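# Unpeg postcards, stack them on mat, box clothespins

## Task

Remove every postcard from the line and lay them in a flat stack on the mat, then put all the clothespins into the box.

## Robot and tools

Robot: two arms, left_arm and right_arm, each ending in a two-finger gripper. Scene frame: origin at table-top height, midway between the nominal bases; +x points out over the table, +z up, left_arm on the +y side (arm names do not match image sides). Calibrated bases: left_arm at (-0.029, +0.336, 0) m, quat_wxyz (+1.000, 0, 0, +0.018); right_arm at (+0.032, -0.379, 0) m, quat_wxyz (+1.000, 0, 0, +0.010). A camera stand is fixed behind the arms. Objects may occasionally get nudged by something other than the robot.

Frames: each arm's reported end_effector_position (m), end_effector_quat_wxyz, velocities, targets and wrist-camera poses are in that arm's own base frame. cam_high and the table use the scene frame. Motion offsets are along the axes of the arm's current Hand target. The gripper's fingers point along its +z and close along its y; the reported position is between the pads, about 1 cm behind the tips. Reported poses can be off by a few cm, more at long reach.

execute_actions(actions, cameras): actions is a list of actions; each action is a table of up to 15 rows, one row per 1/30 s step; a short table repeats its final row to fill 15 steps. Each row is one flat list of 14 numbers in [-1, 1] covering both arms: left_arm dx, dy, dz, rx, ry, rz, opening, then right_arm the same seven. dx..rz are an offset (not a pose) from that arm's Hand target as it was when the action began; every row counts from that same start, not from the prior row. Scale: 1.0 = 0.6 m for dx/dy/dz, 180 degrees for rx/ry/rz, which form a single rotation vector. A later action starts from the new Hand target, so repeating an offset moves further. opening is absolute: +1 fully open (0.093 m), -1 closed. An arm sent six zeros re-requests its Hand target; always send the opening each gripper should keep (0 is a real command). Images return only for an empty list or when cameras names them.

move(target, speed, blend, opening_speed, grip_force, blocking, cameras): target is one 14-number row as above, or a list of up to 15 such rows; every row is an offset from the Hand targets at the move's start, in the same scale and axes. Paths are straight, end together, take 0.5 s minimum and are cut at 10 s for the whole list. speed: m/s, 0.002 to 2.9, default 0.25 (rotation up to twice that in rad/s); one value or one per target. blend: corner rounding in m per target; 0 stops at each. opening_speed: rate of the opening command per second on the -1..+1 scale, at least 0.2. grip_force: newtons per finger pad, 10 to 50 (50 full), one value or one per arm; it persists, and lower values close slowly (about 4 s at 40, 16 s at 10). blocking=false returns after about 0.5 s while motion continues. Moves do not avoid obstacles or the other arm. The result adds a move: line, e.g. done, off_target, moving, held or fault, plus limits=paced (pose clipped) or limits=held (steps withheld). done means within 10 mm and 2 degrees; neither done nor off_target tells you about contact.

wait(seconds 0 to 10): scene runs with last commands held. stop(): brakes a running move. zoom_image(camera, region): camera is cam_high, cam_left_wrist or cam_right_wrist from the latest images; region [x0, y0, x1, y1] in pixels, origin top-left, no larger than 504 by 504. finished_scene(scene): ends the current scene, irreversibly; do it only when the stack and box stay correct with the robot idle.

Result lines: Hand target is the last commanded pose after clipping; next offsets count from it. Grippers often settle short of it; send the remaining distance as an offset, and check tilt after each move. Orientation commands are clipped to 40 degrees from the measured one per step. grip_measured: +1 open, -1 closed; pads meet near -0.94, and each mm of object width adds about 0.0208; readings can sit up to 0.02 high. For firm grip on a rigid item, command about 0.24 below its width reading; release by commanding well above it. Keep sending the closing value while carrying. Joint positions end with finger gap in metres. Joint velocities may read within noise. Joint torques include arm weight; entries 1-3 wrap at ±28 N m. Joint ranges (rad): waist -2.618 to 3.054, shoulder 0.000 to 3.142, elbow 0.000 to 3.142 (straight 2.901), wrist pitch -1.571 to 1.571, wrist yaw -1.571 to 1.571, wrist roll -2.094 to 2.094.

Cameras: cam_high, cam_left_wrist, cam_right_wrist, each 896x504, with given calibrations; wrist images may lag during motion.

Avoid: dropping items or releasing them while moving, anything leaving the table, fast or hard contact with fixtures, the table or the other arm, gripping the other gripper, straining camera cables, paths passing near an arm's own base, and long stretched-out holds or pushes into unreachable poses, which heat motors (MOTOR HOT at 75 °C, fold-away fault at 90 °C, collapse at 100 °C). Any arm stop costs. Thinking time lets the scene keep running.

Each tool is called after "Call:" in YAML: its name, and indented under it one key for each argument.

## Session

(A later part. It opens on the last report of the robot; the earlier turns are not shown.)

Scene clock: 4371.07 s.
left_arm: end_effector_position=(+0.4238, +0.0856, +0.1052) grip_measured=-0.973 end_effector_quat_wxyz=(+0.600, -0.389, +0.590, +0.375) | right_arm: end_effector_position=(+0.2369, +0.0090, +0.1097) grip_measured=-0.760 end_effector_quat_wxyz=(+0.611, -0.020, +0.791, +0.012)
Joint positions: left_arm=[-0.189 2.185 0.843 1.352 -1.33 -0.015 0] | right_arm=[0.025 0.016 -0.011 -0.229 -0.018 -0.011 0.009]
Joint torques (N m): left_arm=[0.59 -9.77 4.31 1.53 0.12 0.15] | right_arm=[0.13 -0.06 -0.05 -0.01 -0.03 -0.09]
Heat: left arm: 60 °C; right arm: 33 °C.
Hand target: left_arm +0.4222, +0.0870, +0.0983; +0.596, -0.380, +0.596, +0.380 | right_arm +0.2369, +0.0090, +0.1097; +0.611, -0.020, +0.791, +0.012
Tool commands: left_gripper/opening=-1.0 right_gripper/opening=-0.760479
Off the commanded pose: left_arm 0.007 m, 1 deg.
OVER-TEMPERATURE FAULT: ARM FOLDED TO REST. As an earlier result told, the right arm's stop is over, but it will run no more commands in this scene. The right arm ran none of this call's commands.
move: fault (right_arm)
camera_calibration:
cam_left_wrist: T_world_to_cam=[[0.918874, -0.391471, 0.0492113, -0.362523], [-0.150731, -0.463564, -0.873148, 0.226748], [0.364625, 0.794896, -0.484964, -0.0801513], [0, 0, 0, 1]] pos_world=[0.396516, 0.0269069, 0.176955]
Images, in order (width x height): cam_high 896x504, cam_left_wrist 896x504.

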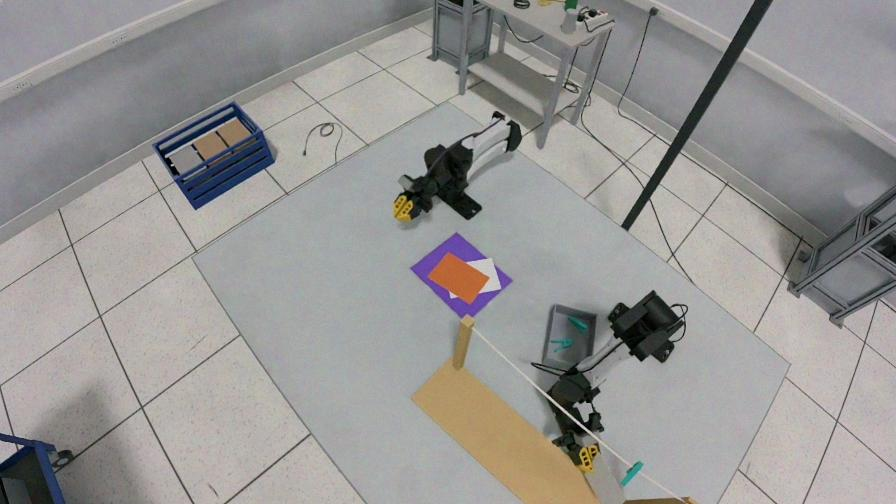

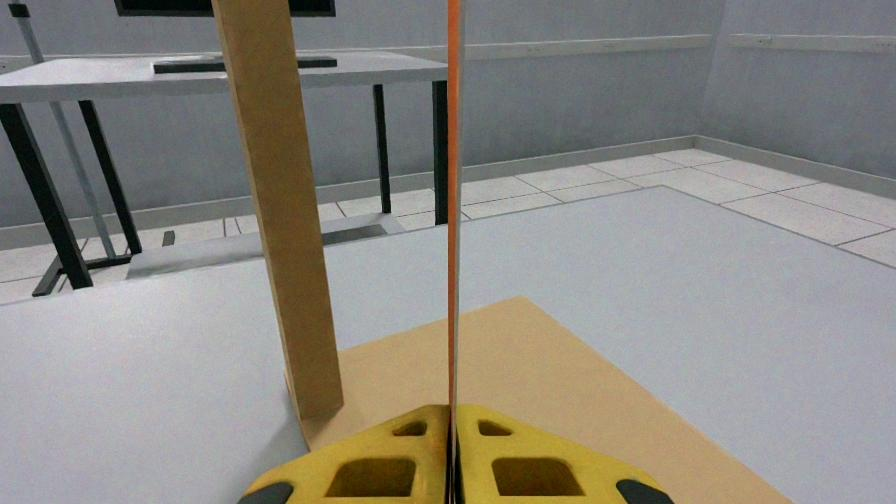

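Call:
move:
  target:
    - [0,0.1057,-0.0493,0,0,0,-1,0,0,0,0,0,0,-0.76]
    - [-0.1862,0.1777,-0.298,0.3605,0.0494,0.0315,-1,0,0,0,0,0,0,-0.76]
  speed: [0.1,0.2]
  blend: [0.02,0]
  cameras: ["cam_left_wrist","cam_high"]

Scene clock: 4431.30 s.
left_arm: end_effector_position=(+0.2508, -0.0305, +0.1964) grip_measured=-0.973 end_effector_quat_wxyz=(+0.634, +0.003, +0.773, +0.006) | right_arm: end_effector_position=(+0.2369, +0.0090, +0.1097) grip_measured=-0.760 end_effector_quat_wxyz=(+0.611, -0.020, +0.791, +0.012)
Joint positions: left_arm=[-0.351 0.334 0.272 -0.147 -0.349 -0.06 0] | right_arm=[0.025 0.016 -0.011 -0.229 -0.018 -0.011 0.009]
Joint torques (N m): left_arm=[0.96 0.94 13.01 1.8 0.08 0.01] | right_arm=[0.09 -0.09 -0.14 0 -0.02 -0.12]
Heat: left arm: 56 °C; right arm: 33 °C.
Hand target: left_arm +0.2501, -0.0301, +0.2098; +0.643, +0.000, +0.766, +0.000 | right_arm +0.2369, +0.0090, +0.1097; +0.611, -0.020, +0.791, +0.012
Tool commands: left_gripper/opening=-1.0 right_gripper/opening=-0.760479
Off the commanded pose: left_arm 0.014 m, 1 deg.
OVER-TEMPERATURE FAULT: ARM FOLDED TO REST. As an earlier result told, the right arm's stop is over, but it will run no more commands in this scene. The right arm ran none of this call's commands.
move: fault (right_arm), off_target (left_arm)
camera_calibration:
cam_left_wrist: T_world_to_cam=[[0.0339761, -0.999399, 0.00691074, -0.0417484], [-0.647316, -0.0272738, -0.761734, 0.342454], [0.761464, 0.0214073, -0.647853, 0.0282928], [0, 0, 0, 1]] pos_world=[0.20155, -0.032989, 0.279477]
Images, in order (width x height): cam_high 896x504, cam_left_wrist 896x504.

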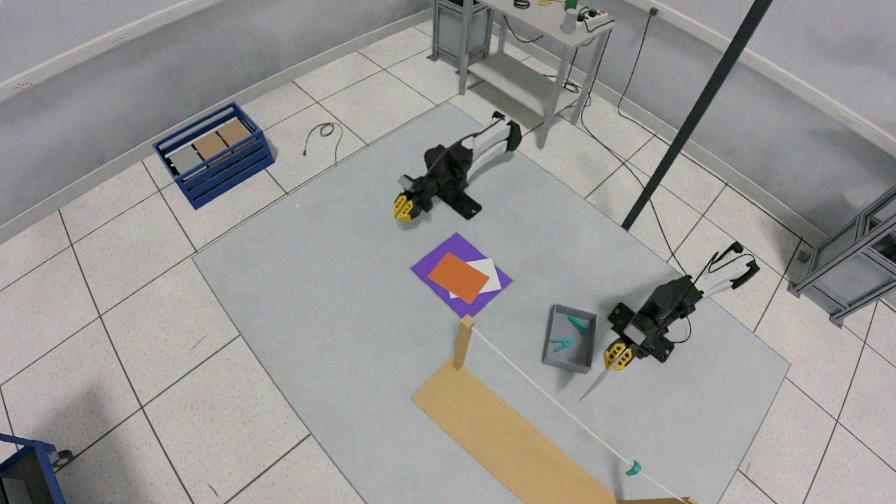

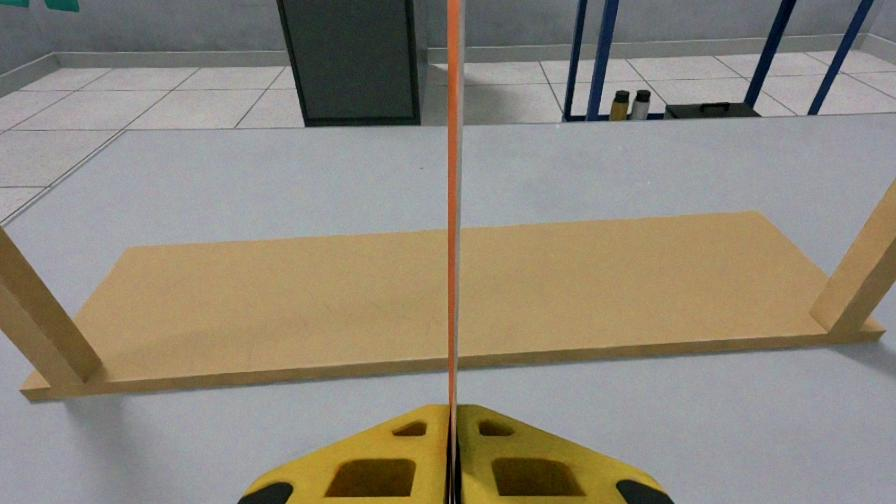

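Call:
move:
  target: [0.1112,-0.6248,-0.0567,0.3497,-0.2031,0.5571,-1,0,0,0,0,0,0,-0.76]
  speed: 0.2
  cameras: ["cam_left_wrist","cam_high"]

Call:
zoom_image:
  camera: "cam_high"
  region: [370, 200, 570, 350]

Scene clock: 4466.57 s.
left_arm: end_effector_position=(+0.2060, -0.3971, +0.1438) grip_measured=-0.973 end_effector_quat_wxyz=(+0.498, +0.835, +0.204, +0.118) | right_arm: end_effector_position=(+0.2369, +0.0090, +0.1097) grip_measured=-0.760 end_effector_quat_wxyz=(+0.611, -0.020, +0.791, +0.012)
Joint positions: left_arm=[-1.089 1.538 0.811 0.231 0.008 1.569 0] | right_arm=[0.025 0.016 -0.011 -0.229 -0.018 -0.011 0.009]
Joint torques (N m): left_arm=[-0.34 -6.8 12.27 1.66 0.19 0.1] | right_arm=[0.13 -0.09 -0.1 0 -0.02 -0.11]
Heat: left arm: 57 °C; right arm: 33 °C.
Hand target: left_arm +0.2048, -0.4050, +0.1501; +0.502, +0.835, +0.193, +0.115 | right_arm +0.2369, +0.0090, +0.1097; +0.611, -0.020, +0.791, +0.012
Tool commands: left_gripper/opening=-1.0 right_gripper/opening=-0.760479
Off the commanded pose: left_arm 0.010 m, 1 deg.
OVER-TEMPERATURE FAULT: ARM FOLDED TO REST. As an earlier result told, the right arm's stop is over, but it will run no more commands in this scene. The right arm ran none of this call's commands.
move: fault (right_arm)
camera_calibration:
cam_left_wrist: T_world_to_cam=[[-0.233534, 0.388549, -0.891343, 0.329197], [0.573862, 0.795093, 0.19624, 0.200629], [0.784949, -0.465679, -0.408654, -0.196487], [0, 0, 0, 1]] pos_world=[0.115977, -0.378928, 0.173761]
Images, in order (width x height): cam_high 896x504, cam_left_wrist 896x504.

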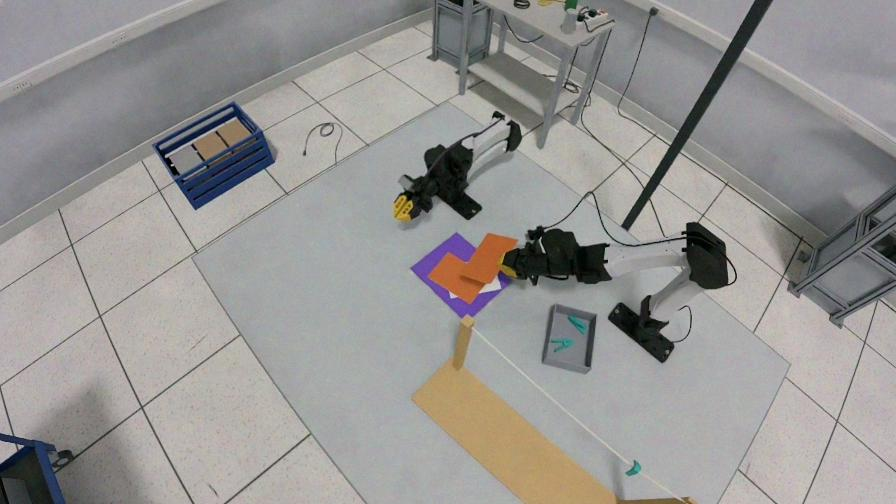

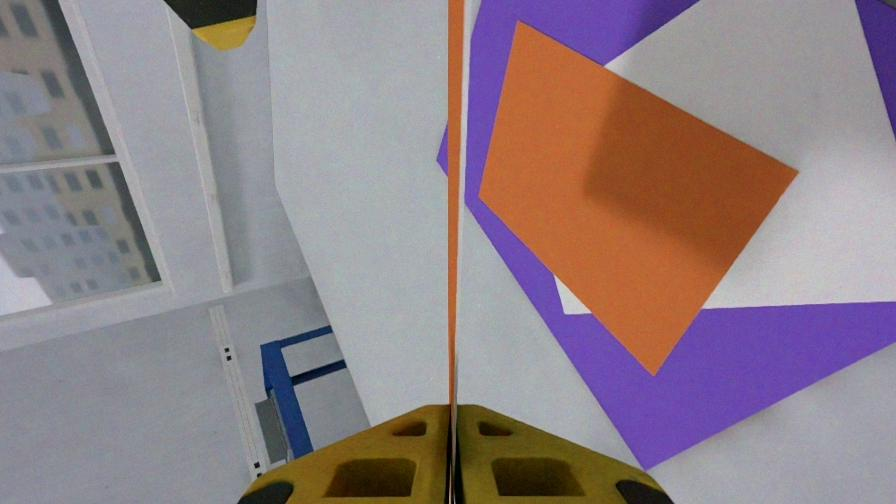

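Scaled by 2.520 from the camera's 896x504 image, which has a finer 1280x720 frame.

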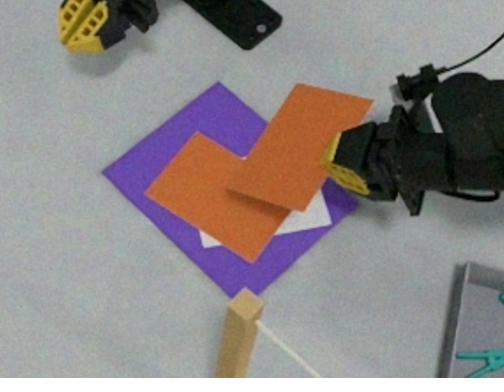

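Call:
move:
  target: [-0.0068,-0.1068,0.1328,0,0,0,-1,0,0,0,0,0,0,-0.76]
  speed: 0.08
  cameras: ["cam_left_wrist","cam_high"]

Call:
zoom_image:
  camera: "cam_high"
  region: [370, 200, 570, 350]

Scene clock: 4481.03 s.
left_arm: end_effector_position=(+0.2200, -0.4375, +0.0584) grip_measured=-0.973 end_effector_quat_wxyz=(+0.504, +0.833, +0.197, +0.116) | right_arm: end_effector_position=(+0.2369, +0.0090, +0.1097) grip_measured=-0.760 end_effector_quat_wxyz=(+0.611, -0.020, +0.791, +0.012)
Joint positions: left_arm=[-1.102 1.918 0.822 0.612 0.008 1.569 0] | right_arm=[0.025 0.016 -0.011 -0.229 -0.018 -0.011 0.009]
Joint torques (N m): left_arm=[-0.44 -8.73 9.46 1.73 0.05 0.03] | right_arm=[0.06 -0.09 0.02 -0.01 -0.02 -0.11]
Heat: left arm: 57 °C; right arm: 33 °C.
Hand target: left_arm +0.2188, -0.4429, +0.0560; +0.502, +0.835, +0.193, +0.116 | right_arm +0.2369, +0.0090, +0.1097; +0.611, -0.020, +0.791, +0.012
Tool commands: left_gripper/opening=-1.0 right_gripper/opening=-0.760479
Off the commanded pose: left_arm 0.006 m, 1 deg.
OVER-TEMPERATURE FAULT: ARM FOLDED TO REST. As an earlier result told, the right arm's stop is over, but it will run no more commands in this scene. The right arm ran none of this call's commands.
move: fault (right_arm)
camera_calibration:
cam_left_wrist: T_world_to_cam=[[-0.223153, 0.381982, -0.896823, 0.267176], [0.583152, 0.789545, 0.191186, 0.237297], [0.781112, -0.480321, -0.398943, -0.267292], [0, 0, 0, 1]] pos_world=[0.130027, -0.417799, 0.0876078]
Images, in order (width x height): cam_high 896x504, cam_left_wrist 896x504.

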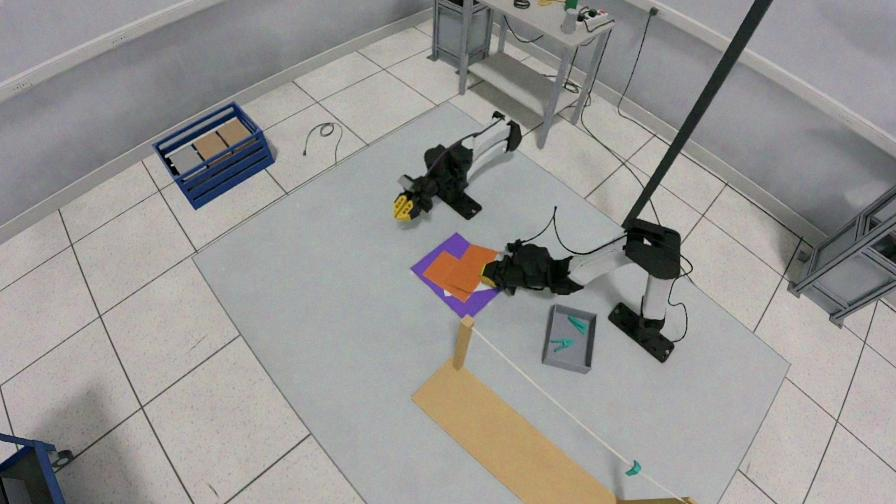

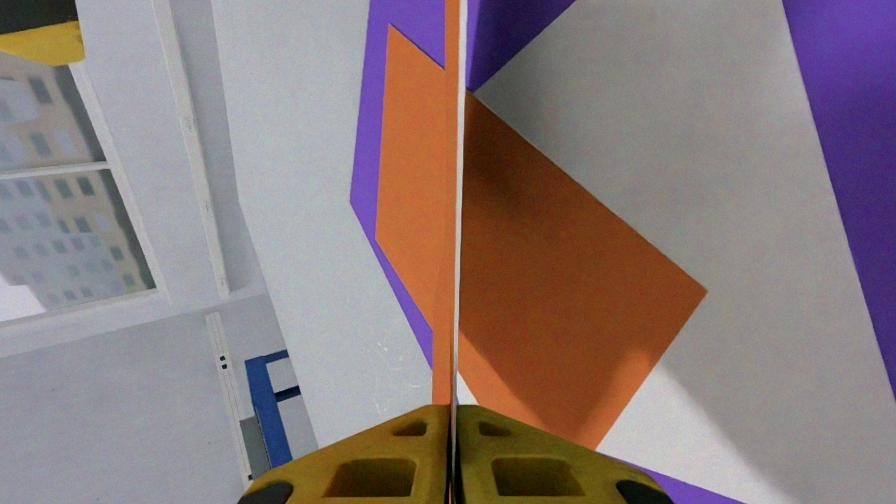

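Scaled by 2.520 from the camera's 896x504 image, which has a finer 1280x720 frame.

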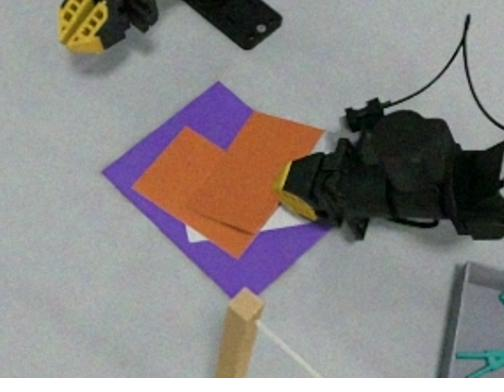

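Call:
move:
  target:
    - [0,-0.0447,0.0048,0,0,0,-1,0,0,0,0,0,0,-0.76]
    - [0,-0.0447,0.0048,0,0,0,-0.7,0,0,0,0,0,0,-0.76]
    - [0,-0.0839,-0.0689,0,0,0,-0.7,0,0,0,0,0,0,-0.76]
    - [0,-0.0839,-0.2356,0,0,0,-0.7,0,0,0,0,0,0,-0.76]
  speed: [0.05,0.05,0.04,0.1]
  cameras: ["cam_left_wrist","cam_high"]

Call:
zoom_image:
  camera: "cam_high"
  region: [370, 200, 570, 350]

Scene clock: 4502.90 s.
left_arm: end_effector_position=(+0.1574, -0.3138, +0.0828) grip_measured=-0.701 end_effector_quat_wxyz=(+0.508, +0.830, +0.197, +0.117) | right_arm: end_effector_position=(+0.2369, +0.0090, +0.1097) grip_measured=-0.760 end_effector_quat_wxyz=(+0.611, -0.020, +0.791, +0.012)
Joint positions: left_arm=[-1.102 1.321 0.308 0.54 0.008 1.569 0.012] | right_arm=[0.025 0.016 -0.011 -0.229 -0.018 -0.011 0.009]
Joint torques (N m): left_arm=[0.16 -5.7 6.56 1.71 0.11 0.06] | right_arm=[0.12 0.01 -0.03 -0.01 -0.04 -0.08]
Heat: left arm: 57 °C; right arm: 33 °C.
Hand target: left_arm +0.1538, -0.3095, +0.0781; +0.502, +0.835, +0.193, +0.116 | right_arm +0.2369, +0.0090, +0.1097; +0.611, -0.020, +0.791, +0.012
Tool commands: left_gripper/opening=-0.7 right_gripper/opening=-0.760479
Off the commanded pose: left_arm 0.007 m, 1 deg.
OVER-TEMPERATURE FAULT: ARM FOLDED TO REST. As an earlier result told, the right arm's stop is over, but it will run no more commands in this scene. The right arm ran none of this call's commands.
move: fault (right_arm); target 2's new opening was sent with left_arm's hand 0.024 m and 3 deg from that target
camera_calibration:
cam_left_wrist: T_world_to_cam=[[-0.21867, 0.373115, -0.901648, 0.22464], [0.582246, 0.791385, 0.186279, 0.172642], [0.783054, -0.484247, -0.390297, -0.151493], [0, 0, 0, 1]] pos_world=[0.0672287, -0.293803, 0.11126]
Images, in order (width x height): cam_high 896x504, cam_left_wrist 896x504.

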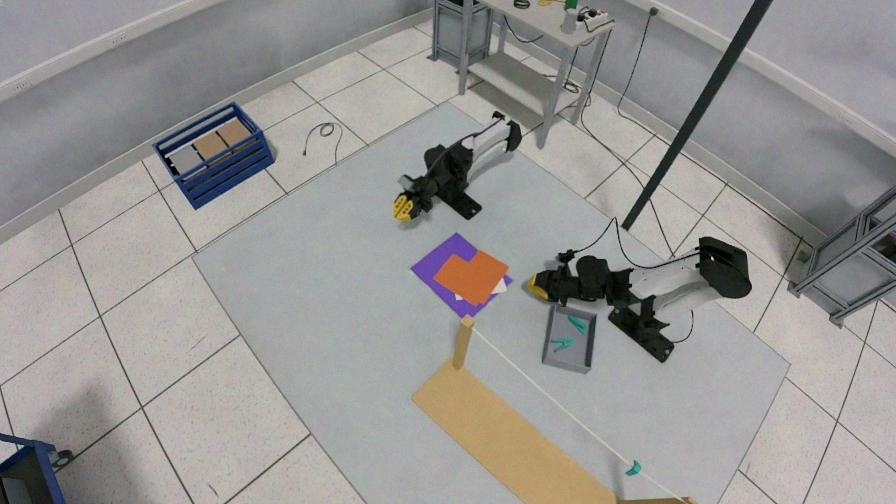

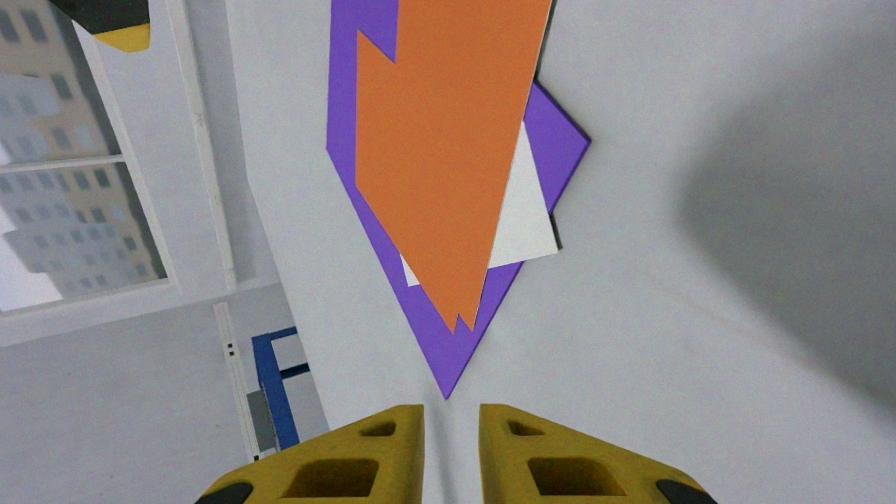

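Scaled by 2.520 from the camera's 896x504 image, which has a finer 1280x720 frame.

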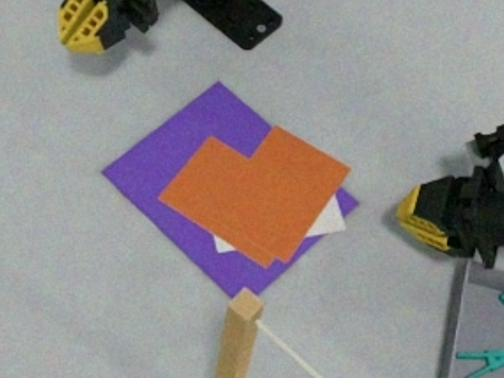

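Call:
move:
  target:
    - [0.0308,0.1608,-0.1303,0,0,0,-0.3,0,0,0,0,0,0,-0.76]
    - [0.4433,0.0422,-0.6377,-0.3615,0.2334,-0.5645,0.4,0,0,0,0,0,0,-0.76]
  speed: [0.15,0.28]
  blend: [0.03,0]
  cameras: ["cam_left_wrist","cam_high"]

Call:
zoom_image:
  camera: "cam_high"
  region: [560, 420, 720, 504]

Scene clock: 4531.30 s.
left_arm: end_effector_position=(+0.2510, +0.0976, +0.2692) grip_measured=+0.399 end_effector_quat_wxyz=(+0.625, -0.027, +0.780, +0.022) | right_arm: end_effector_position=(+0.2369, +0.0090, +0.1097) grip_measured=-0.760 end_effector_quat_wxyz=(+0.611, -0.020, +0.791, +0.012)
Joint positions: left_arm=[0.779 0.626 0.621 -0.282 0.688 0.186 0.064] | right_arm=[0.025 0.016 -0.011 -0.229 -0.018 -0.011 0.009]
Joint torques (N m): left_arm=[0.58 0.53 12.81 1.65 0.05 -0.11] | right_arm=[0.13 -0.05 -0.13 -0.01 -0.02 -0.1]
Heat: left arm: 57 °C; right arm: 33 °C.
Hand target: left_arm +0.2504, +0.1000, +0.2803; +0.628, -0.033, +0.777, +0.028 | right_arm +0.2369, +0.0090, +0.1097; +0.611, -0.020, +0.791, +0.012
Tool commands: left_gripper/opening=+0.4 right_gripper/opening=-0.760479
Off the commanded pose: left_arm 0.011 m, 1 deg.
OVER-TEMPERATURE FAULT: ARM FOLDED TO REST. As an earlier result told, the right arm's stop is over, but it will run no more commands in this scene. The right arm ran none of this call's commands.
move: fault (right_arm), off_target (left_arm); target 2's new opening was sent with left_arm's hand 0.011 m and 1 deg from that target
camera_calibration:
cam_left_wrist: T_world_to_cam=[[0.101892, -0.994633, 0.0179589, 0.0651734], [-0.661174, -0.0811984, -0.745826, 0.406021], [0.743281, 0.0641199, -0.665899, 0.0778433], [0, 0, 0, 1]] pos_world=[0.20395, 0.0928006, 0.353486]
Images, in order (width x height): cam_high 896x504, cam_left_wrist 896x504.

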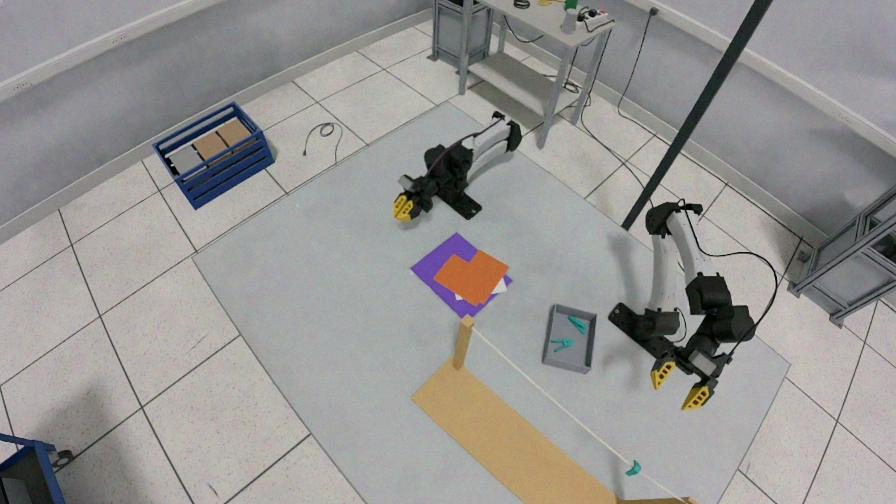

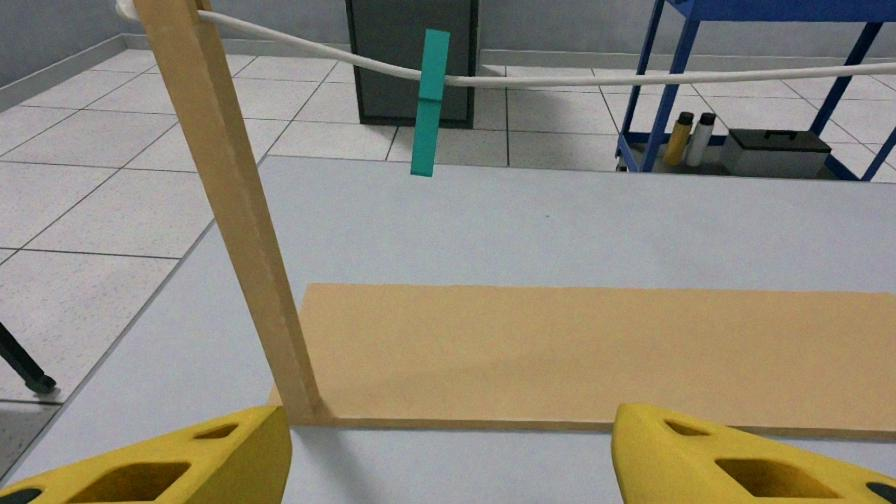

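Scaled by 3.150 from the camera's 896x504 image, which has a finer 1280x720 frame.

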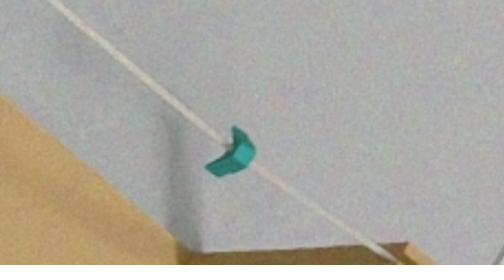

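Call:
move:
  target: [-0.0023,-0.0103,0.172,-0.1399,-0.1395,0.485,0.64,0,0,0,0,0,0,-0.76]
  speed: 0.25
  cameras: ["cam_left_wrist","cam_high"]

Call:
zoom_image:
  camera: "cam_high"
  region: [580, 420, 680, 500]

Scene clock: 4571.37 s.
left_arm: end_effector_position=(+0.3538, +0.1028, +0.2467) grip_measured=+0.639 end_effector_quat_wxyz=(+0.550, +0.392, +0.449, +0.585) | right_arm: end_effector_position=(+0.2369, +0.0090, +0.1097) grip_measured=-0.760 end_effector_quat_wxyz=(+0.611, -0.020, +0.791, +0.012)
Joint positions: left_arm=[0.421 1.449 0.293 1.465 0.307 1.438 0.076] | right_arm=[0.025 0.016 -0.011 -0.229 -0.018 -0.011 0.009]
Joint torques (N m): left_arm=[0.9 -4.18 8.01 2.26 0.06 0.08] | right_arm=[0.21 -0.05 -0.09 0.02 -0.05 -0.1]
Heat: left arm: 62 °C; right arm: 33 °C.
Hand target: left_arm +0.3517, +0.1025, +0.2600; +0.554, +0.387, +0.423, +0.604 | right_arm +0.2369, +0.0090, +0.1097; +0.611, -0.020, +0.791, +0.012
Tool commands: left_gripper/opening=+0.64 right_gripper/opening=-0.760479
Off the commanded pose: left_arm 0.014 m, 4 deg.
OVER-TEMPERATURE FAULT: ARM FOLDED TO REST. As an earlier result told, the right arm's stop is over, but it will run no more commands in this scene. The right arm ran none of this call's commands.
move: fault (right_arm), off_target (left_arm)
camera_calibration:
cam_left_wrist: T_world_to_cam=[[0.319036, -0.0301943, -0.947262, 0.122427], [-0.530601, 0.822477, -0.204922, 0.185123], [0.785289, 0.567996, 0.246379, -0.305624], [0, 0, 0, 1]] pos_world=[0.299171, 0.0250306, 0.229206]
Images, in order (width x height): cam_high 896x504, cam_left_wrist 896x504.

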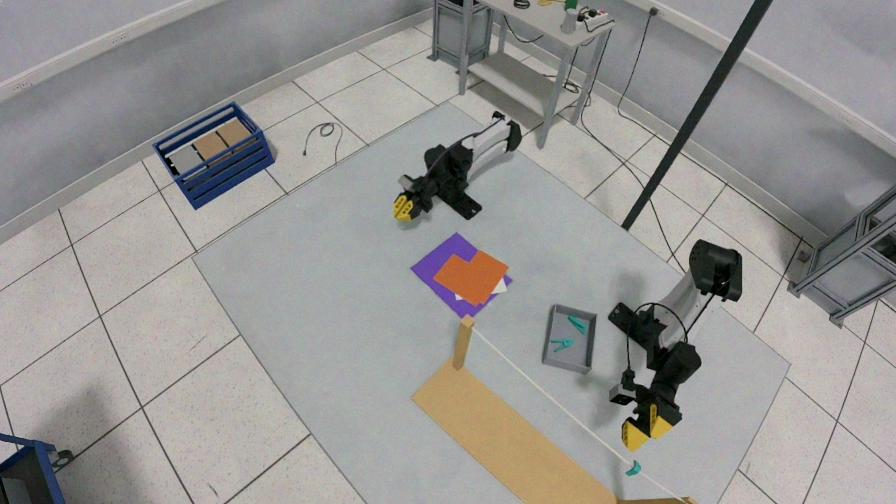

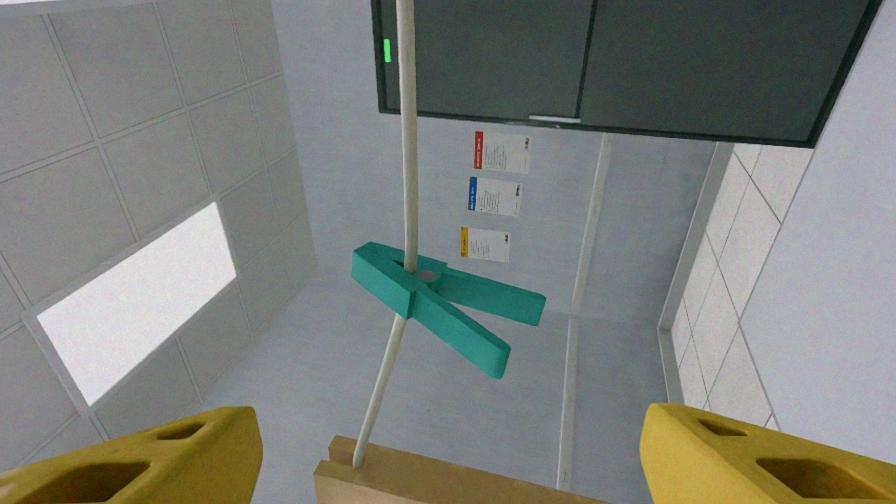

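Scaled by 5.040 from the camera's 896x504 image, which has a finer 1280x720 frame.

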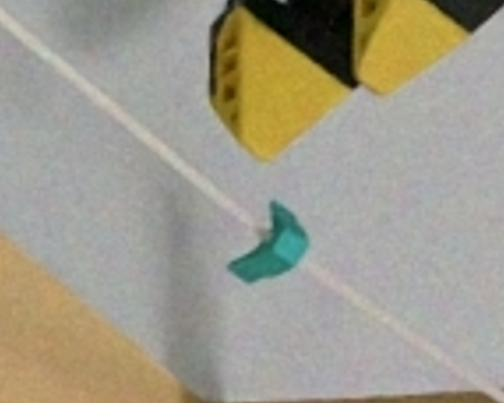

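Call:
move:
  target:
    - [0,-0.04,0,0,0,0,0.64,0,0,0,0,0,0,-0.76]
    - [0,-0.04,0.045,0,0,0,0.64,0,0,0,0,0,0,-0.76]
  speed: 0.06
  cameras: ["cam_left_wrist","cam_high"]

Call:
zoom_image:
  camera: "cam_high"
  region: [580, 420, 680, 500]

Scene clock: 4618.43 s.
left_arm: end_effector_position=(+0.3857, +0.1068, +0.2181) grip_measured=+0.639 end_effector_quat_wxyz=(+0.539, +0.409, +0.471, +0.566) | right_arm: end_effector_position=(+0.2369, +0.0090, +0.1097) grip_measured=-0.760 end_effector_quat_wxyz=(+0.611, -0.020, +0.791, +0.012)
Joint positions: left_arm=[0.389 1.623 0.374 1.482 0.287 1.457 0.076] | right_arm=[0.025 0.016 -0.011 -0.229 -0.018 -0.011 0.009]
Joint torques (N m): left_arm=[-0.42 -5.49 8.83 2.79 -0.13 0.09] | right_arm=[0.01 -0.13 -0.02 -0.02 -0.07 -0.15]
Heat: left arm: 58 °C; right arm: 33 °C.
Hand target: left_arm +0.3852, +0.1054, +0.2469; +0.554, +0.387, +0.423, +0.604 | right_arm +0.2369, +0.0090, +0.1097; +0.611, -0.020, +0.791, +0.012
Tool commands: left_gripper/opening=+0.64 right_gripper/opening=-0.760479
Off the commanded pose: left_arm 0.029 m, 8 deg.
OVER-TEMPERATURE FAULT: ARM FOLDED TO REST. As an earlier result told, the right arm's stop is over, but it will run no more commands in this scene. The right arm ran none of this call's commands.
joint sent to its limit (left arm) — joint 4 (wrist pitch), upper limit. The joint targets still meet the commanded pose.
move: fault (right_arm), off_target (left_arm)
camera_calibration:
cam_left_wrist: T_world_to_cam=[[0.252713, -0.0480666, -0.966347, 0.116919], [-0.537918, 0.8232, -0.181619, 0.190593], [0.804227, 0.565713, 0.182177, -0.319023], [0, 0, 0, 1]] pos_world=[0.329544, 0.0291988, 0.205718]
Images, in order (width x height): cam_high 896x504, cam_left_wrist 896x504.

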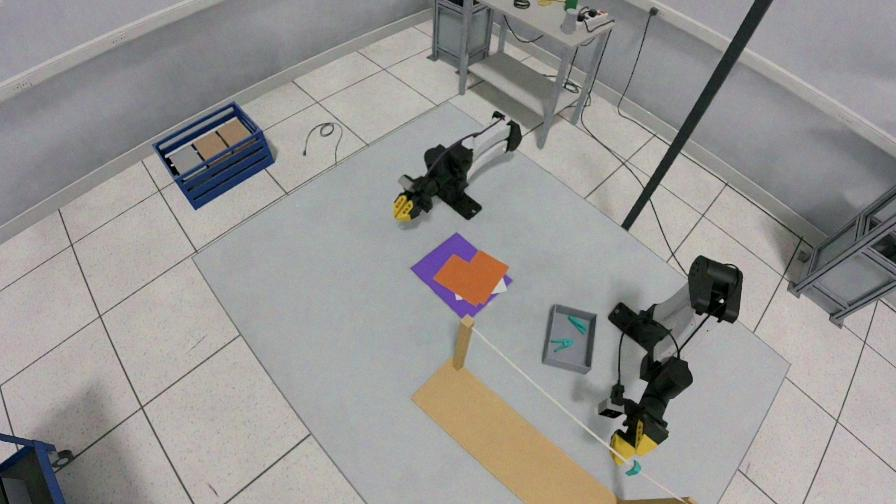

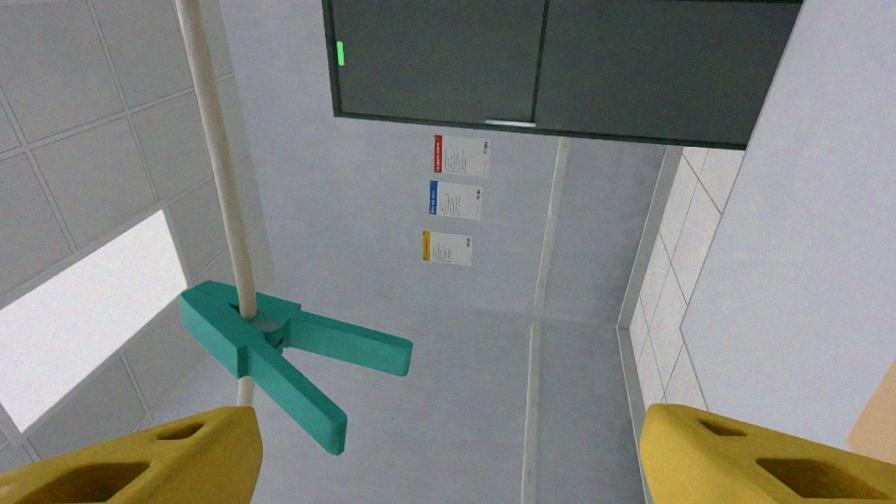

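Scaled by 5.040 from the camera's 896x504 image, which has a finer 1280x720 frame.

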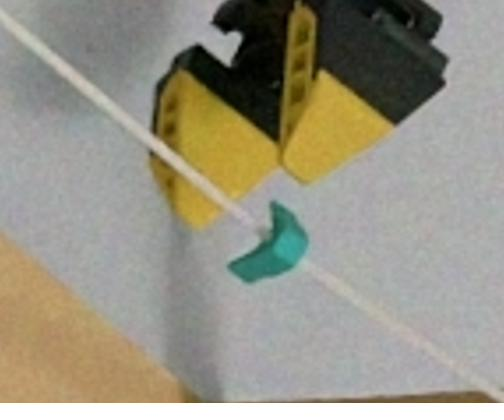

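Call:
move:
  target: [0,0.045,0.03,0,0,0,0.64,0,0,0,0,0,0,-0.76]
  speed: 0.06
  cameras: ["cam_left_wrist","cam_high"]

Call:
zoom_image:
  camera: "cam_high"
  region: [580, 420, 680, 500]

Scene clock: 4635.77 s.
left_arm: end_effector_position=(+0.3911, +0.1068, +0.2653) grip_measured=+0.639 end_effector_quat_wxyz=(+0.553, +0.391, +0.435, +0.593) | right_arm: end_effector_position=(+0.2369, +0.0090, +0.1097) grip_measured=-0.760 end_effector_quat_wxyz=(+0.611, -0.020, +0.791, +0.012)
Joint positions: left_arm=[0.381 1.546 0.456 1.425 0.278 1.457 0.076] | right_arm=[0.025 0.016 -0.011 -0.229 -0.018 -0.011 0.009]
Joint torques (N m): left_arm=[-0.44 -7.91 9.69 1.64 -0.15 0.09] | right_arm=[0.16 0.09 -0.08 -0.02 -0.01 -0.08]
Heat: left arm: 57 °C; right arm: 33 °C.
Hand target: left_arm +0.3928, +0.1060, +0.2783; +0.554, +0.387, +0.423, +0.604 | right_arm +0.2369, +0.0090, +0.1097; +0.611, -0.020, +0.791, +0.012
Tool commands: left_gripper/opening=+0.64 right_gripper/opening=-0.760479
Off the commanded pose: left_arm 0.013 m, 2 deg.
OVER-TEMPERATURE FAULT: ARM FOLDED TO REST. As an earlier result told, the right arm's stop is over, but it will run no more commands in this scene. The right arm ran none of this call's commands.
move: fault (right_arm), off_target (left_arm)
camera_calibration:
cam_left_wrist: T_world_to_cam=[[0.343104, -0.0135145, -0.9392, 0.114992], [-0.519553, 0.830278, -0.201748, 0.199459], [0.782524, 0.557185, 0.277851, -0.347945], [0, 0, 0, 1]] pos_world=[0.33645, 0.0298169, 0.244918]
Images, in order (width x height): cam_high 896x504, cam_left_wrist 896x504.

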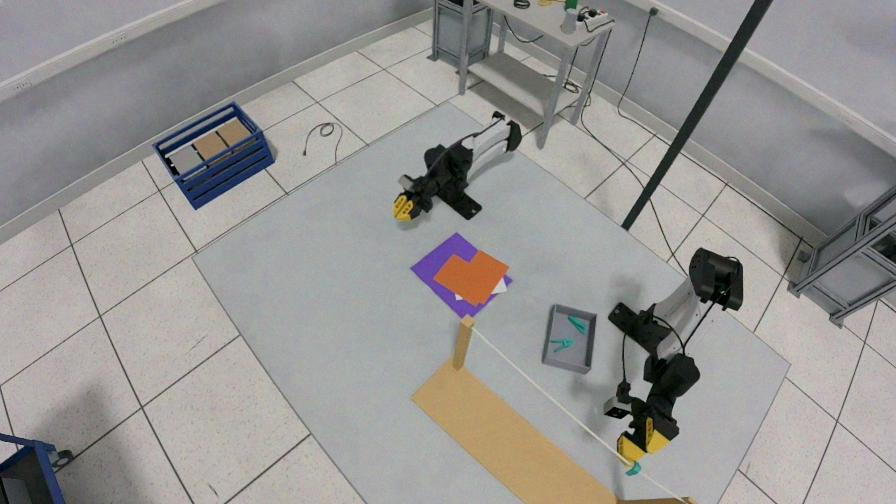

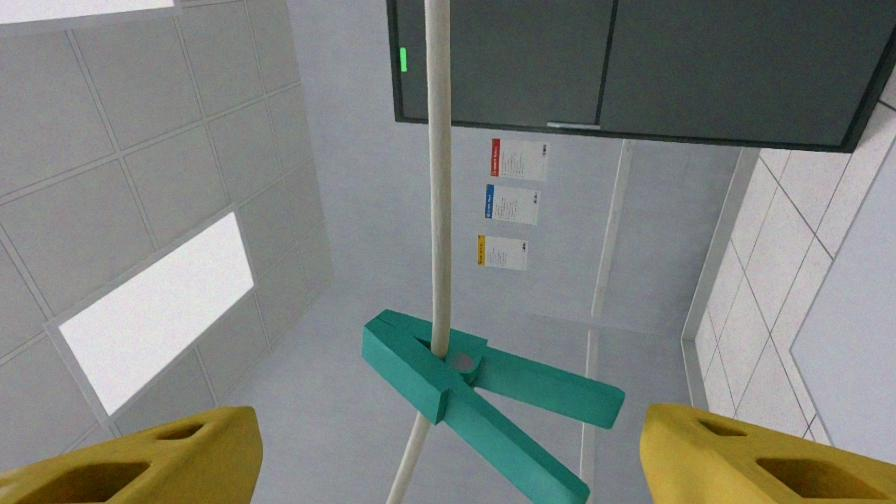

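Scaled by 5.040 from the camera's 896x504 image, which has a finer 1280x720 frame.

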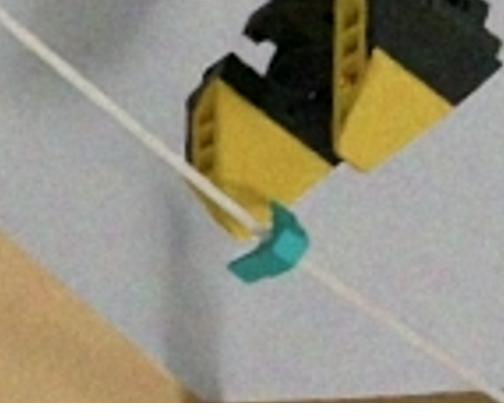

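Call:
move:
  target:
    - [0,-0.03,0,0,0,0,0.64,0,0,0,0,0,0,-0.76]
    - [0,-0.03,0.0347,0,0,0,0.64,0,0,0,0,0,0,-0.76]
    - [0,-0.03,0.0347,0,0,0,0.2,0,0,0,0,0,0,-0.76]
  speed: 0.05
  cameras: ["cam_left_wrist"]

Scene clock: 4656.37 s.
left_arm: end_effector_position=(+0.4141, +0.1081, +0.2620) grip_measured=+0.202 end_effector_quat_wxyz=(+0.555, +0.390, +0.431, +0.595) | right_arm: end_effector_position=(+0.2369, +0.0090, +0.1097) grip_measured=-0.760 end_effector_quat_wxyz=(+0.611, -0.020, +0.791, +0.012)
Joint positions: left_arm=[0.354 1.651 0.534 1.458 0.253 1.467 0.055] | right_arm=[0.025 0.016 -0.011 -0.229 -0.018 -0.011 0.009]
Joint torques (N m): left_arm=[-0.42 -6.32 9.66 1.77 -0.15 0.1] | right_arm=[0.17 -0.05 -0.08 0.01 -0.02 -0.12]
Heat: left arm: 58 °C; right arm: 33 °C.
Hand target: left_arm +0.4185, +0.1082, +0.2686; +0.554, +0.387, +0.423, +0.604 | right_arm +0.2369, +0.0090, +0.1097; +0.611, -0.020, +0.791, +0.012
Tool commands: left_gripper/opening=+0.2 right_gripper/opening=-0.760479
Off the commanded pose: left_arm 0.008 m, 1 deg.
OVER-TEMPERATURE FAULT: ARM FOLDED TO REST. As an earlier result told, the right arm's stop is over, but it will run no more commands in this scene. The right arm ran none of this call's commands.
move: fault (right_arm)
camera_calibration:
cam_left_wrist: T_world_to_cam=[[0.350881, -0.0101914, -0.936365, 0.0996191], [-0.517687, 0.831129, -0.203037, 0.209083], [0.780309, 0.555986, 0.286352, -0.366897], [0, 0, 0, 1]] pos_world=[0.359578, 0.0312298, 0.240793]
Images, in order (width x height): cam_left_wrist 896x504.

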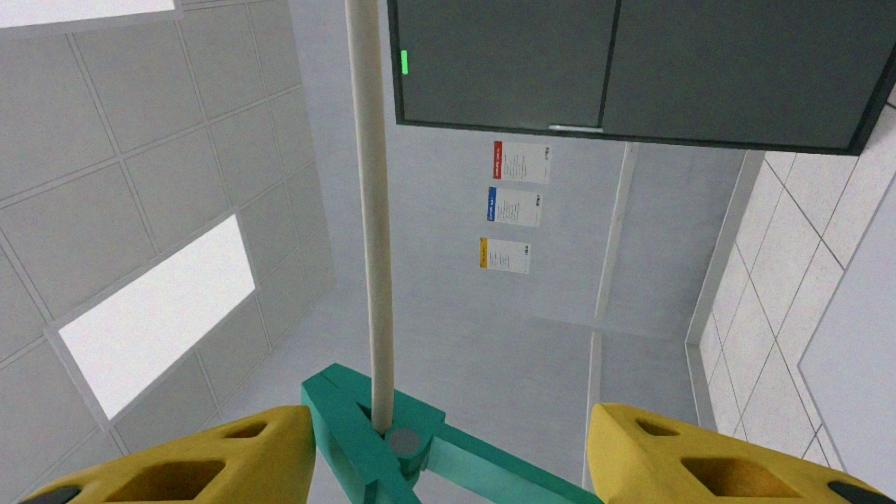

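Call:
move:
  target: [0,0.0167,-0.015,0,0,0,-0.6,0,0,0,0,0,0,-0.76]
  speed: 0.007
  opening_speed: 0.4
  cameras: ["cam_left_wrist"]

Scene clock: 4670.50 s.
left_arm: end_effector_position=(+0.4103, +0.1067, +0.2724) grip_measured=-0.596 end_effector_quat_wxyz=(+0.557, +0.386, +0.425, +0.600) | right_arm: end_effector_position=(+0.2369, +0.0090, +0.1097) grip_measured=-0.760 end_effector_quat_wxyz=(+0.611, -0.020, +0.791, +0.012)
Joint positions: left_arm=[0.354 1.617 0.534 1.442 0.253 1.467 0.017] | right_arm=[0.025 0.016 -0.011 -0.229 -0.018 -0.011 0.009]
Joint torques (N m): left_arm=[0.7 -9.14 6.57 1.62 -0.04 0.05] | right_arm=[0.14 -0.12 -0.12 -0.02 -0.01 -0.13]
Heat: left arm: 58 °C; right arm: 33 °C.
Hand target: left_arm +0.4066, +0.1072, +0.2750; +0.554, +0.387, +0.423, +0.604 | right_arm +0.2369, +0.0090, +0.1097; +0.611, -0.020, +0.791, +0.012
Tool commands: left_gripper/opening=-0.6 right_gripper/opening=-0.760479
Off the commanded pose: left_arm 0.005 m, 1 deg.
OVER-TEMPERATURE FAULT: ARM FOLDED TO REST. As an earlier result told, the right arm's stop is over, but it will run no more commands in this scene. The right arm ran none of this call's commands.
move: fault (right_arm)
camera_calibration:
cam_left_wrist: T_world_to_cam=[[0.36692, -0.00418352, -0.930243, 0.101773], [-0.514221, 0.832409, -0.20657, 0.209791], [0.775207, 0.554146, 0.303276, -0.368419], [0, 0, 0, 1]] pos_world=[0.356137, 0.0299516, 0.249743]
Images, in order (width x height): cam_left_wrist 896x504.

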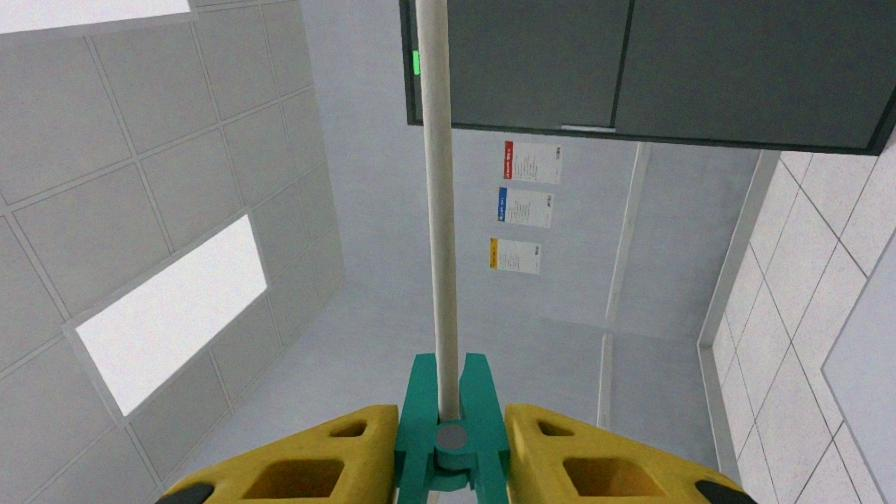

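Call:
move:
  target: [0,0.0,0,0,0,0,-1,0,0,0,0,0,0,-0.76]
  opening_speed: 0.4
  cameras: ["cam_left_wrist"]

Call:
zoom_image:
  camera: "cam_left_wrist"
  region: [330, 330, 570, 504]

Scene clock: 4680.40 s.
left_arm: end_effector_position=(+0.4103, +0.1067, +0.2724) grip_measured=-0.656 end_effector_quat_wxyz=(+0.557, +0.386, +0.425, +0.600) | right_arm: end_effector_position=(+0.2369, +0.0090, +0.1097) grip_measured=-0.760 end_effector_quat_wxyz=(+0.611, -0.020, +0.791, +0.012)
Joint positions: left_arm=[0.354 1.617 0.534 1.442 0.253 1.467 0.014] | right_arm=[0.025 0.016 -0.011 -0.229 -0.018 -0.011 0.009]
Joint torques (N m): left_arm=[0.7 -9.14 6.54 1.63 -0.04 0.05] | right_arm=[0.13 -0.13 -0.09 0.02 -0.03 -0.1]
Heat: left arm: 57 °C; right arm: 33 °C.
Hand target: left_arm +0.4066, +0.1072, +0.2750; +0.554, +0.387, +0.423, +0.604 | right_arm +0.2369, +0.0090, +0.1097; +0.611, -0.020, +0.791, +0.012
Tool commands: left_gripper/opening=-1.0 right_gripper/opening=-0.760479
Off the commanded pose: left_arm 0.005 m, 1 deg.
OVER-TEMPERATURE FAULT: ARM FOLDED TO REST. As an earlier result told, the right arm's stop is over, but it will run no more commands in this scene. The right arm ran none of this call's commands.
move: fault (right_arm)
camera_calibration:
cam_left_wrist: T_world_to_cam=[[0.36692, -0.00418352, -0.930243, 0.101773], [-0.514221, 0.832409, -0.20657, 0.209791], [0.775207, 0.554146, 0.303276, -0.368419], [0, 0, 0, 1]] pos_world=[0.356137, 0.0299516, 0.249743]
Images, in order (width x height): cam_left_wrist 896x504.

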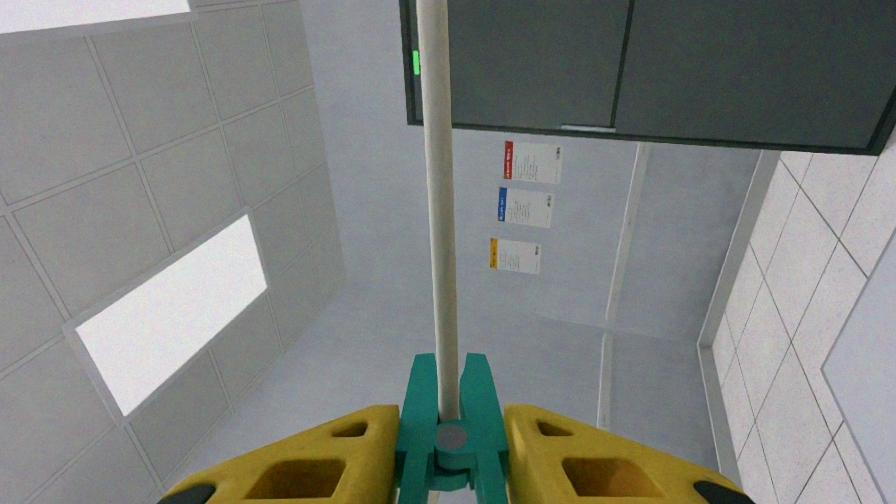

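Scaled by 2.100 from the camera's 896x504 image, which has a finer 1280x720 frame.

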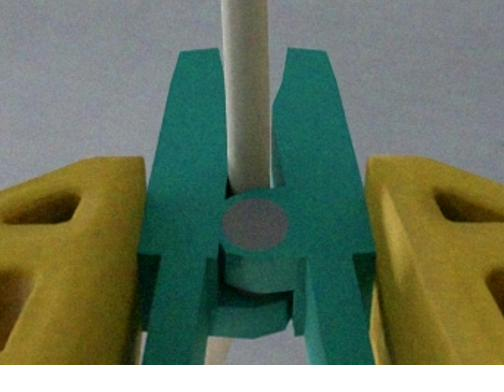

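Call:
move:
  target:
    - [0,0,0,0,0,0,0.0,0,0,0,0,0,0,-0.76]
    - [0,0,-0.025,0,0,0,0.0,0,0,0,0,0,0,-0.76]
  speed: 0.02
  opening_speed: 0.6
  cameras: ["cam_left_wrist"]

Scene clock: 4690.10 s.
left_arm: end_effector_position=(+0.3994, +0.1076, +0.2624) grip_measured=-0.001 end_effector_quat_wxyz=(+0.551, +0.390, +0.436, +0.596) | right_arm: end_effector_position=(+0.2369, +0.0090, +0.1097) grip_measured=-0.760 end_effector_quat_wxyz=(+0.611, -0.020, +0.791, +0.012)
Joint positions: left_arm=[0.367 1.588 0.48 1.442 0.257 1.467 0.045] | right_arm=[0.025 0.016 -0.011 -0.229 -0.018 -0.011 0.009]
Joint torques (N m): left_arm=[0.92 -8.68 5.89 1.97 0.06 0] | right_arm=[0.17 -0.08 -0.03 0.01 -0.03 -0.11]
Heat: left arm: 56 °C; right arm: 33 °C.
Hand target: left_arm +0.3926, +0.1061, +0.2697; +0.554, +0.387, +0.423, +0.604 | right_arm +0.2369, +0.0090, +0.1097; +0.611, -0.020, +0.791, +0.012
Tool commands: left_gripper/opening=+0.0 right_gripper/opening=-0.760479
Off the commanded pose: left_arm 0.010 m, 2 deg.
OVER-TEMPERATURE FAULT: ARM FOLDED TO REST. As an earlier result told, the right arm's stop is over, but it will run no more commands in this scene. The right arm ran none of this call's commands.
move: fault (right_arm)
camera_calibration:
cam_left_wrist: T_world_to_cam=[[0.343507, -0.00860443, -0.939111, 0.108684], [-0.526766, 0.826086, -0.200249, 0.205451], [0.77751, 0.563478, 0.279234, -0.353138], [0, 0, 0, 1]] pos_world=[0.345459, 0.0302004, 0.241815]
Images, in order (width x height): cam_left_wrist 896x504.

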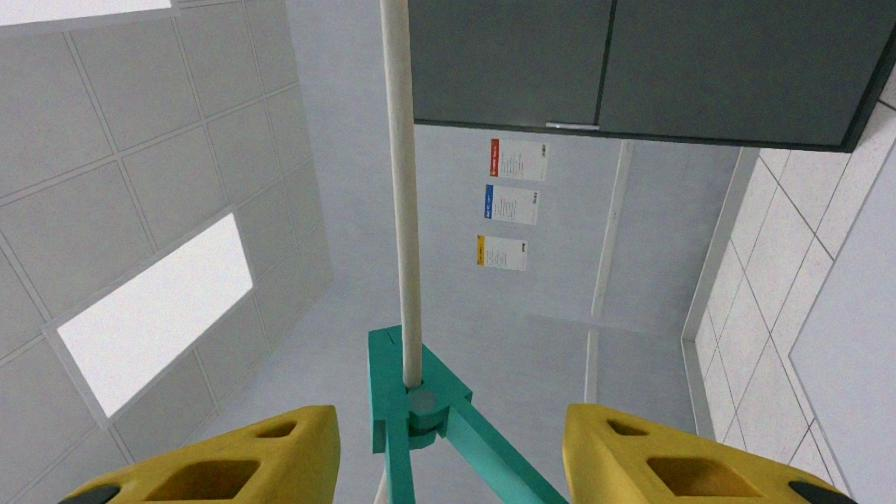

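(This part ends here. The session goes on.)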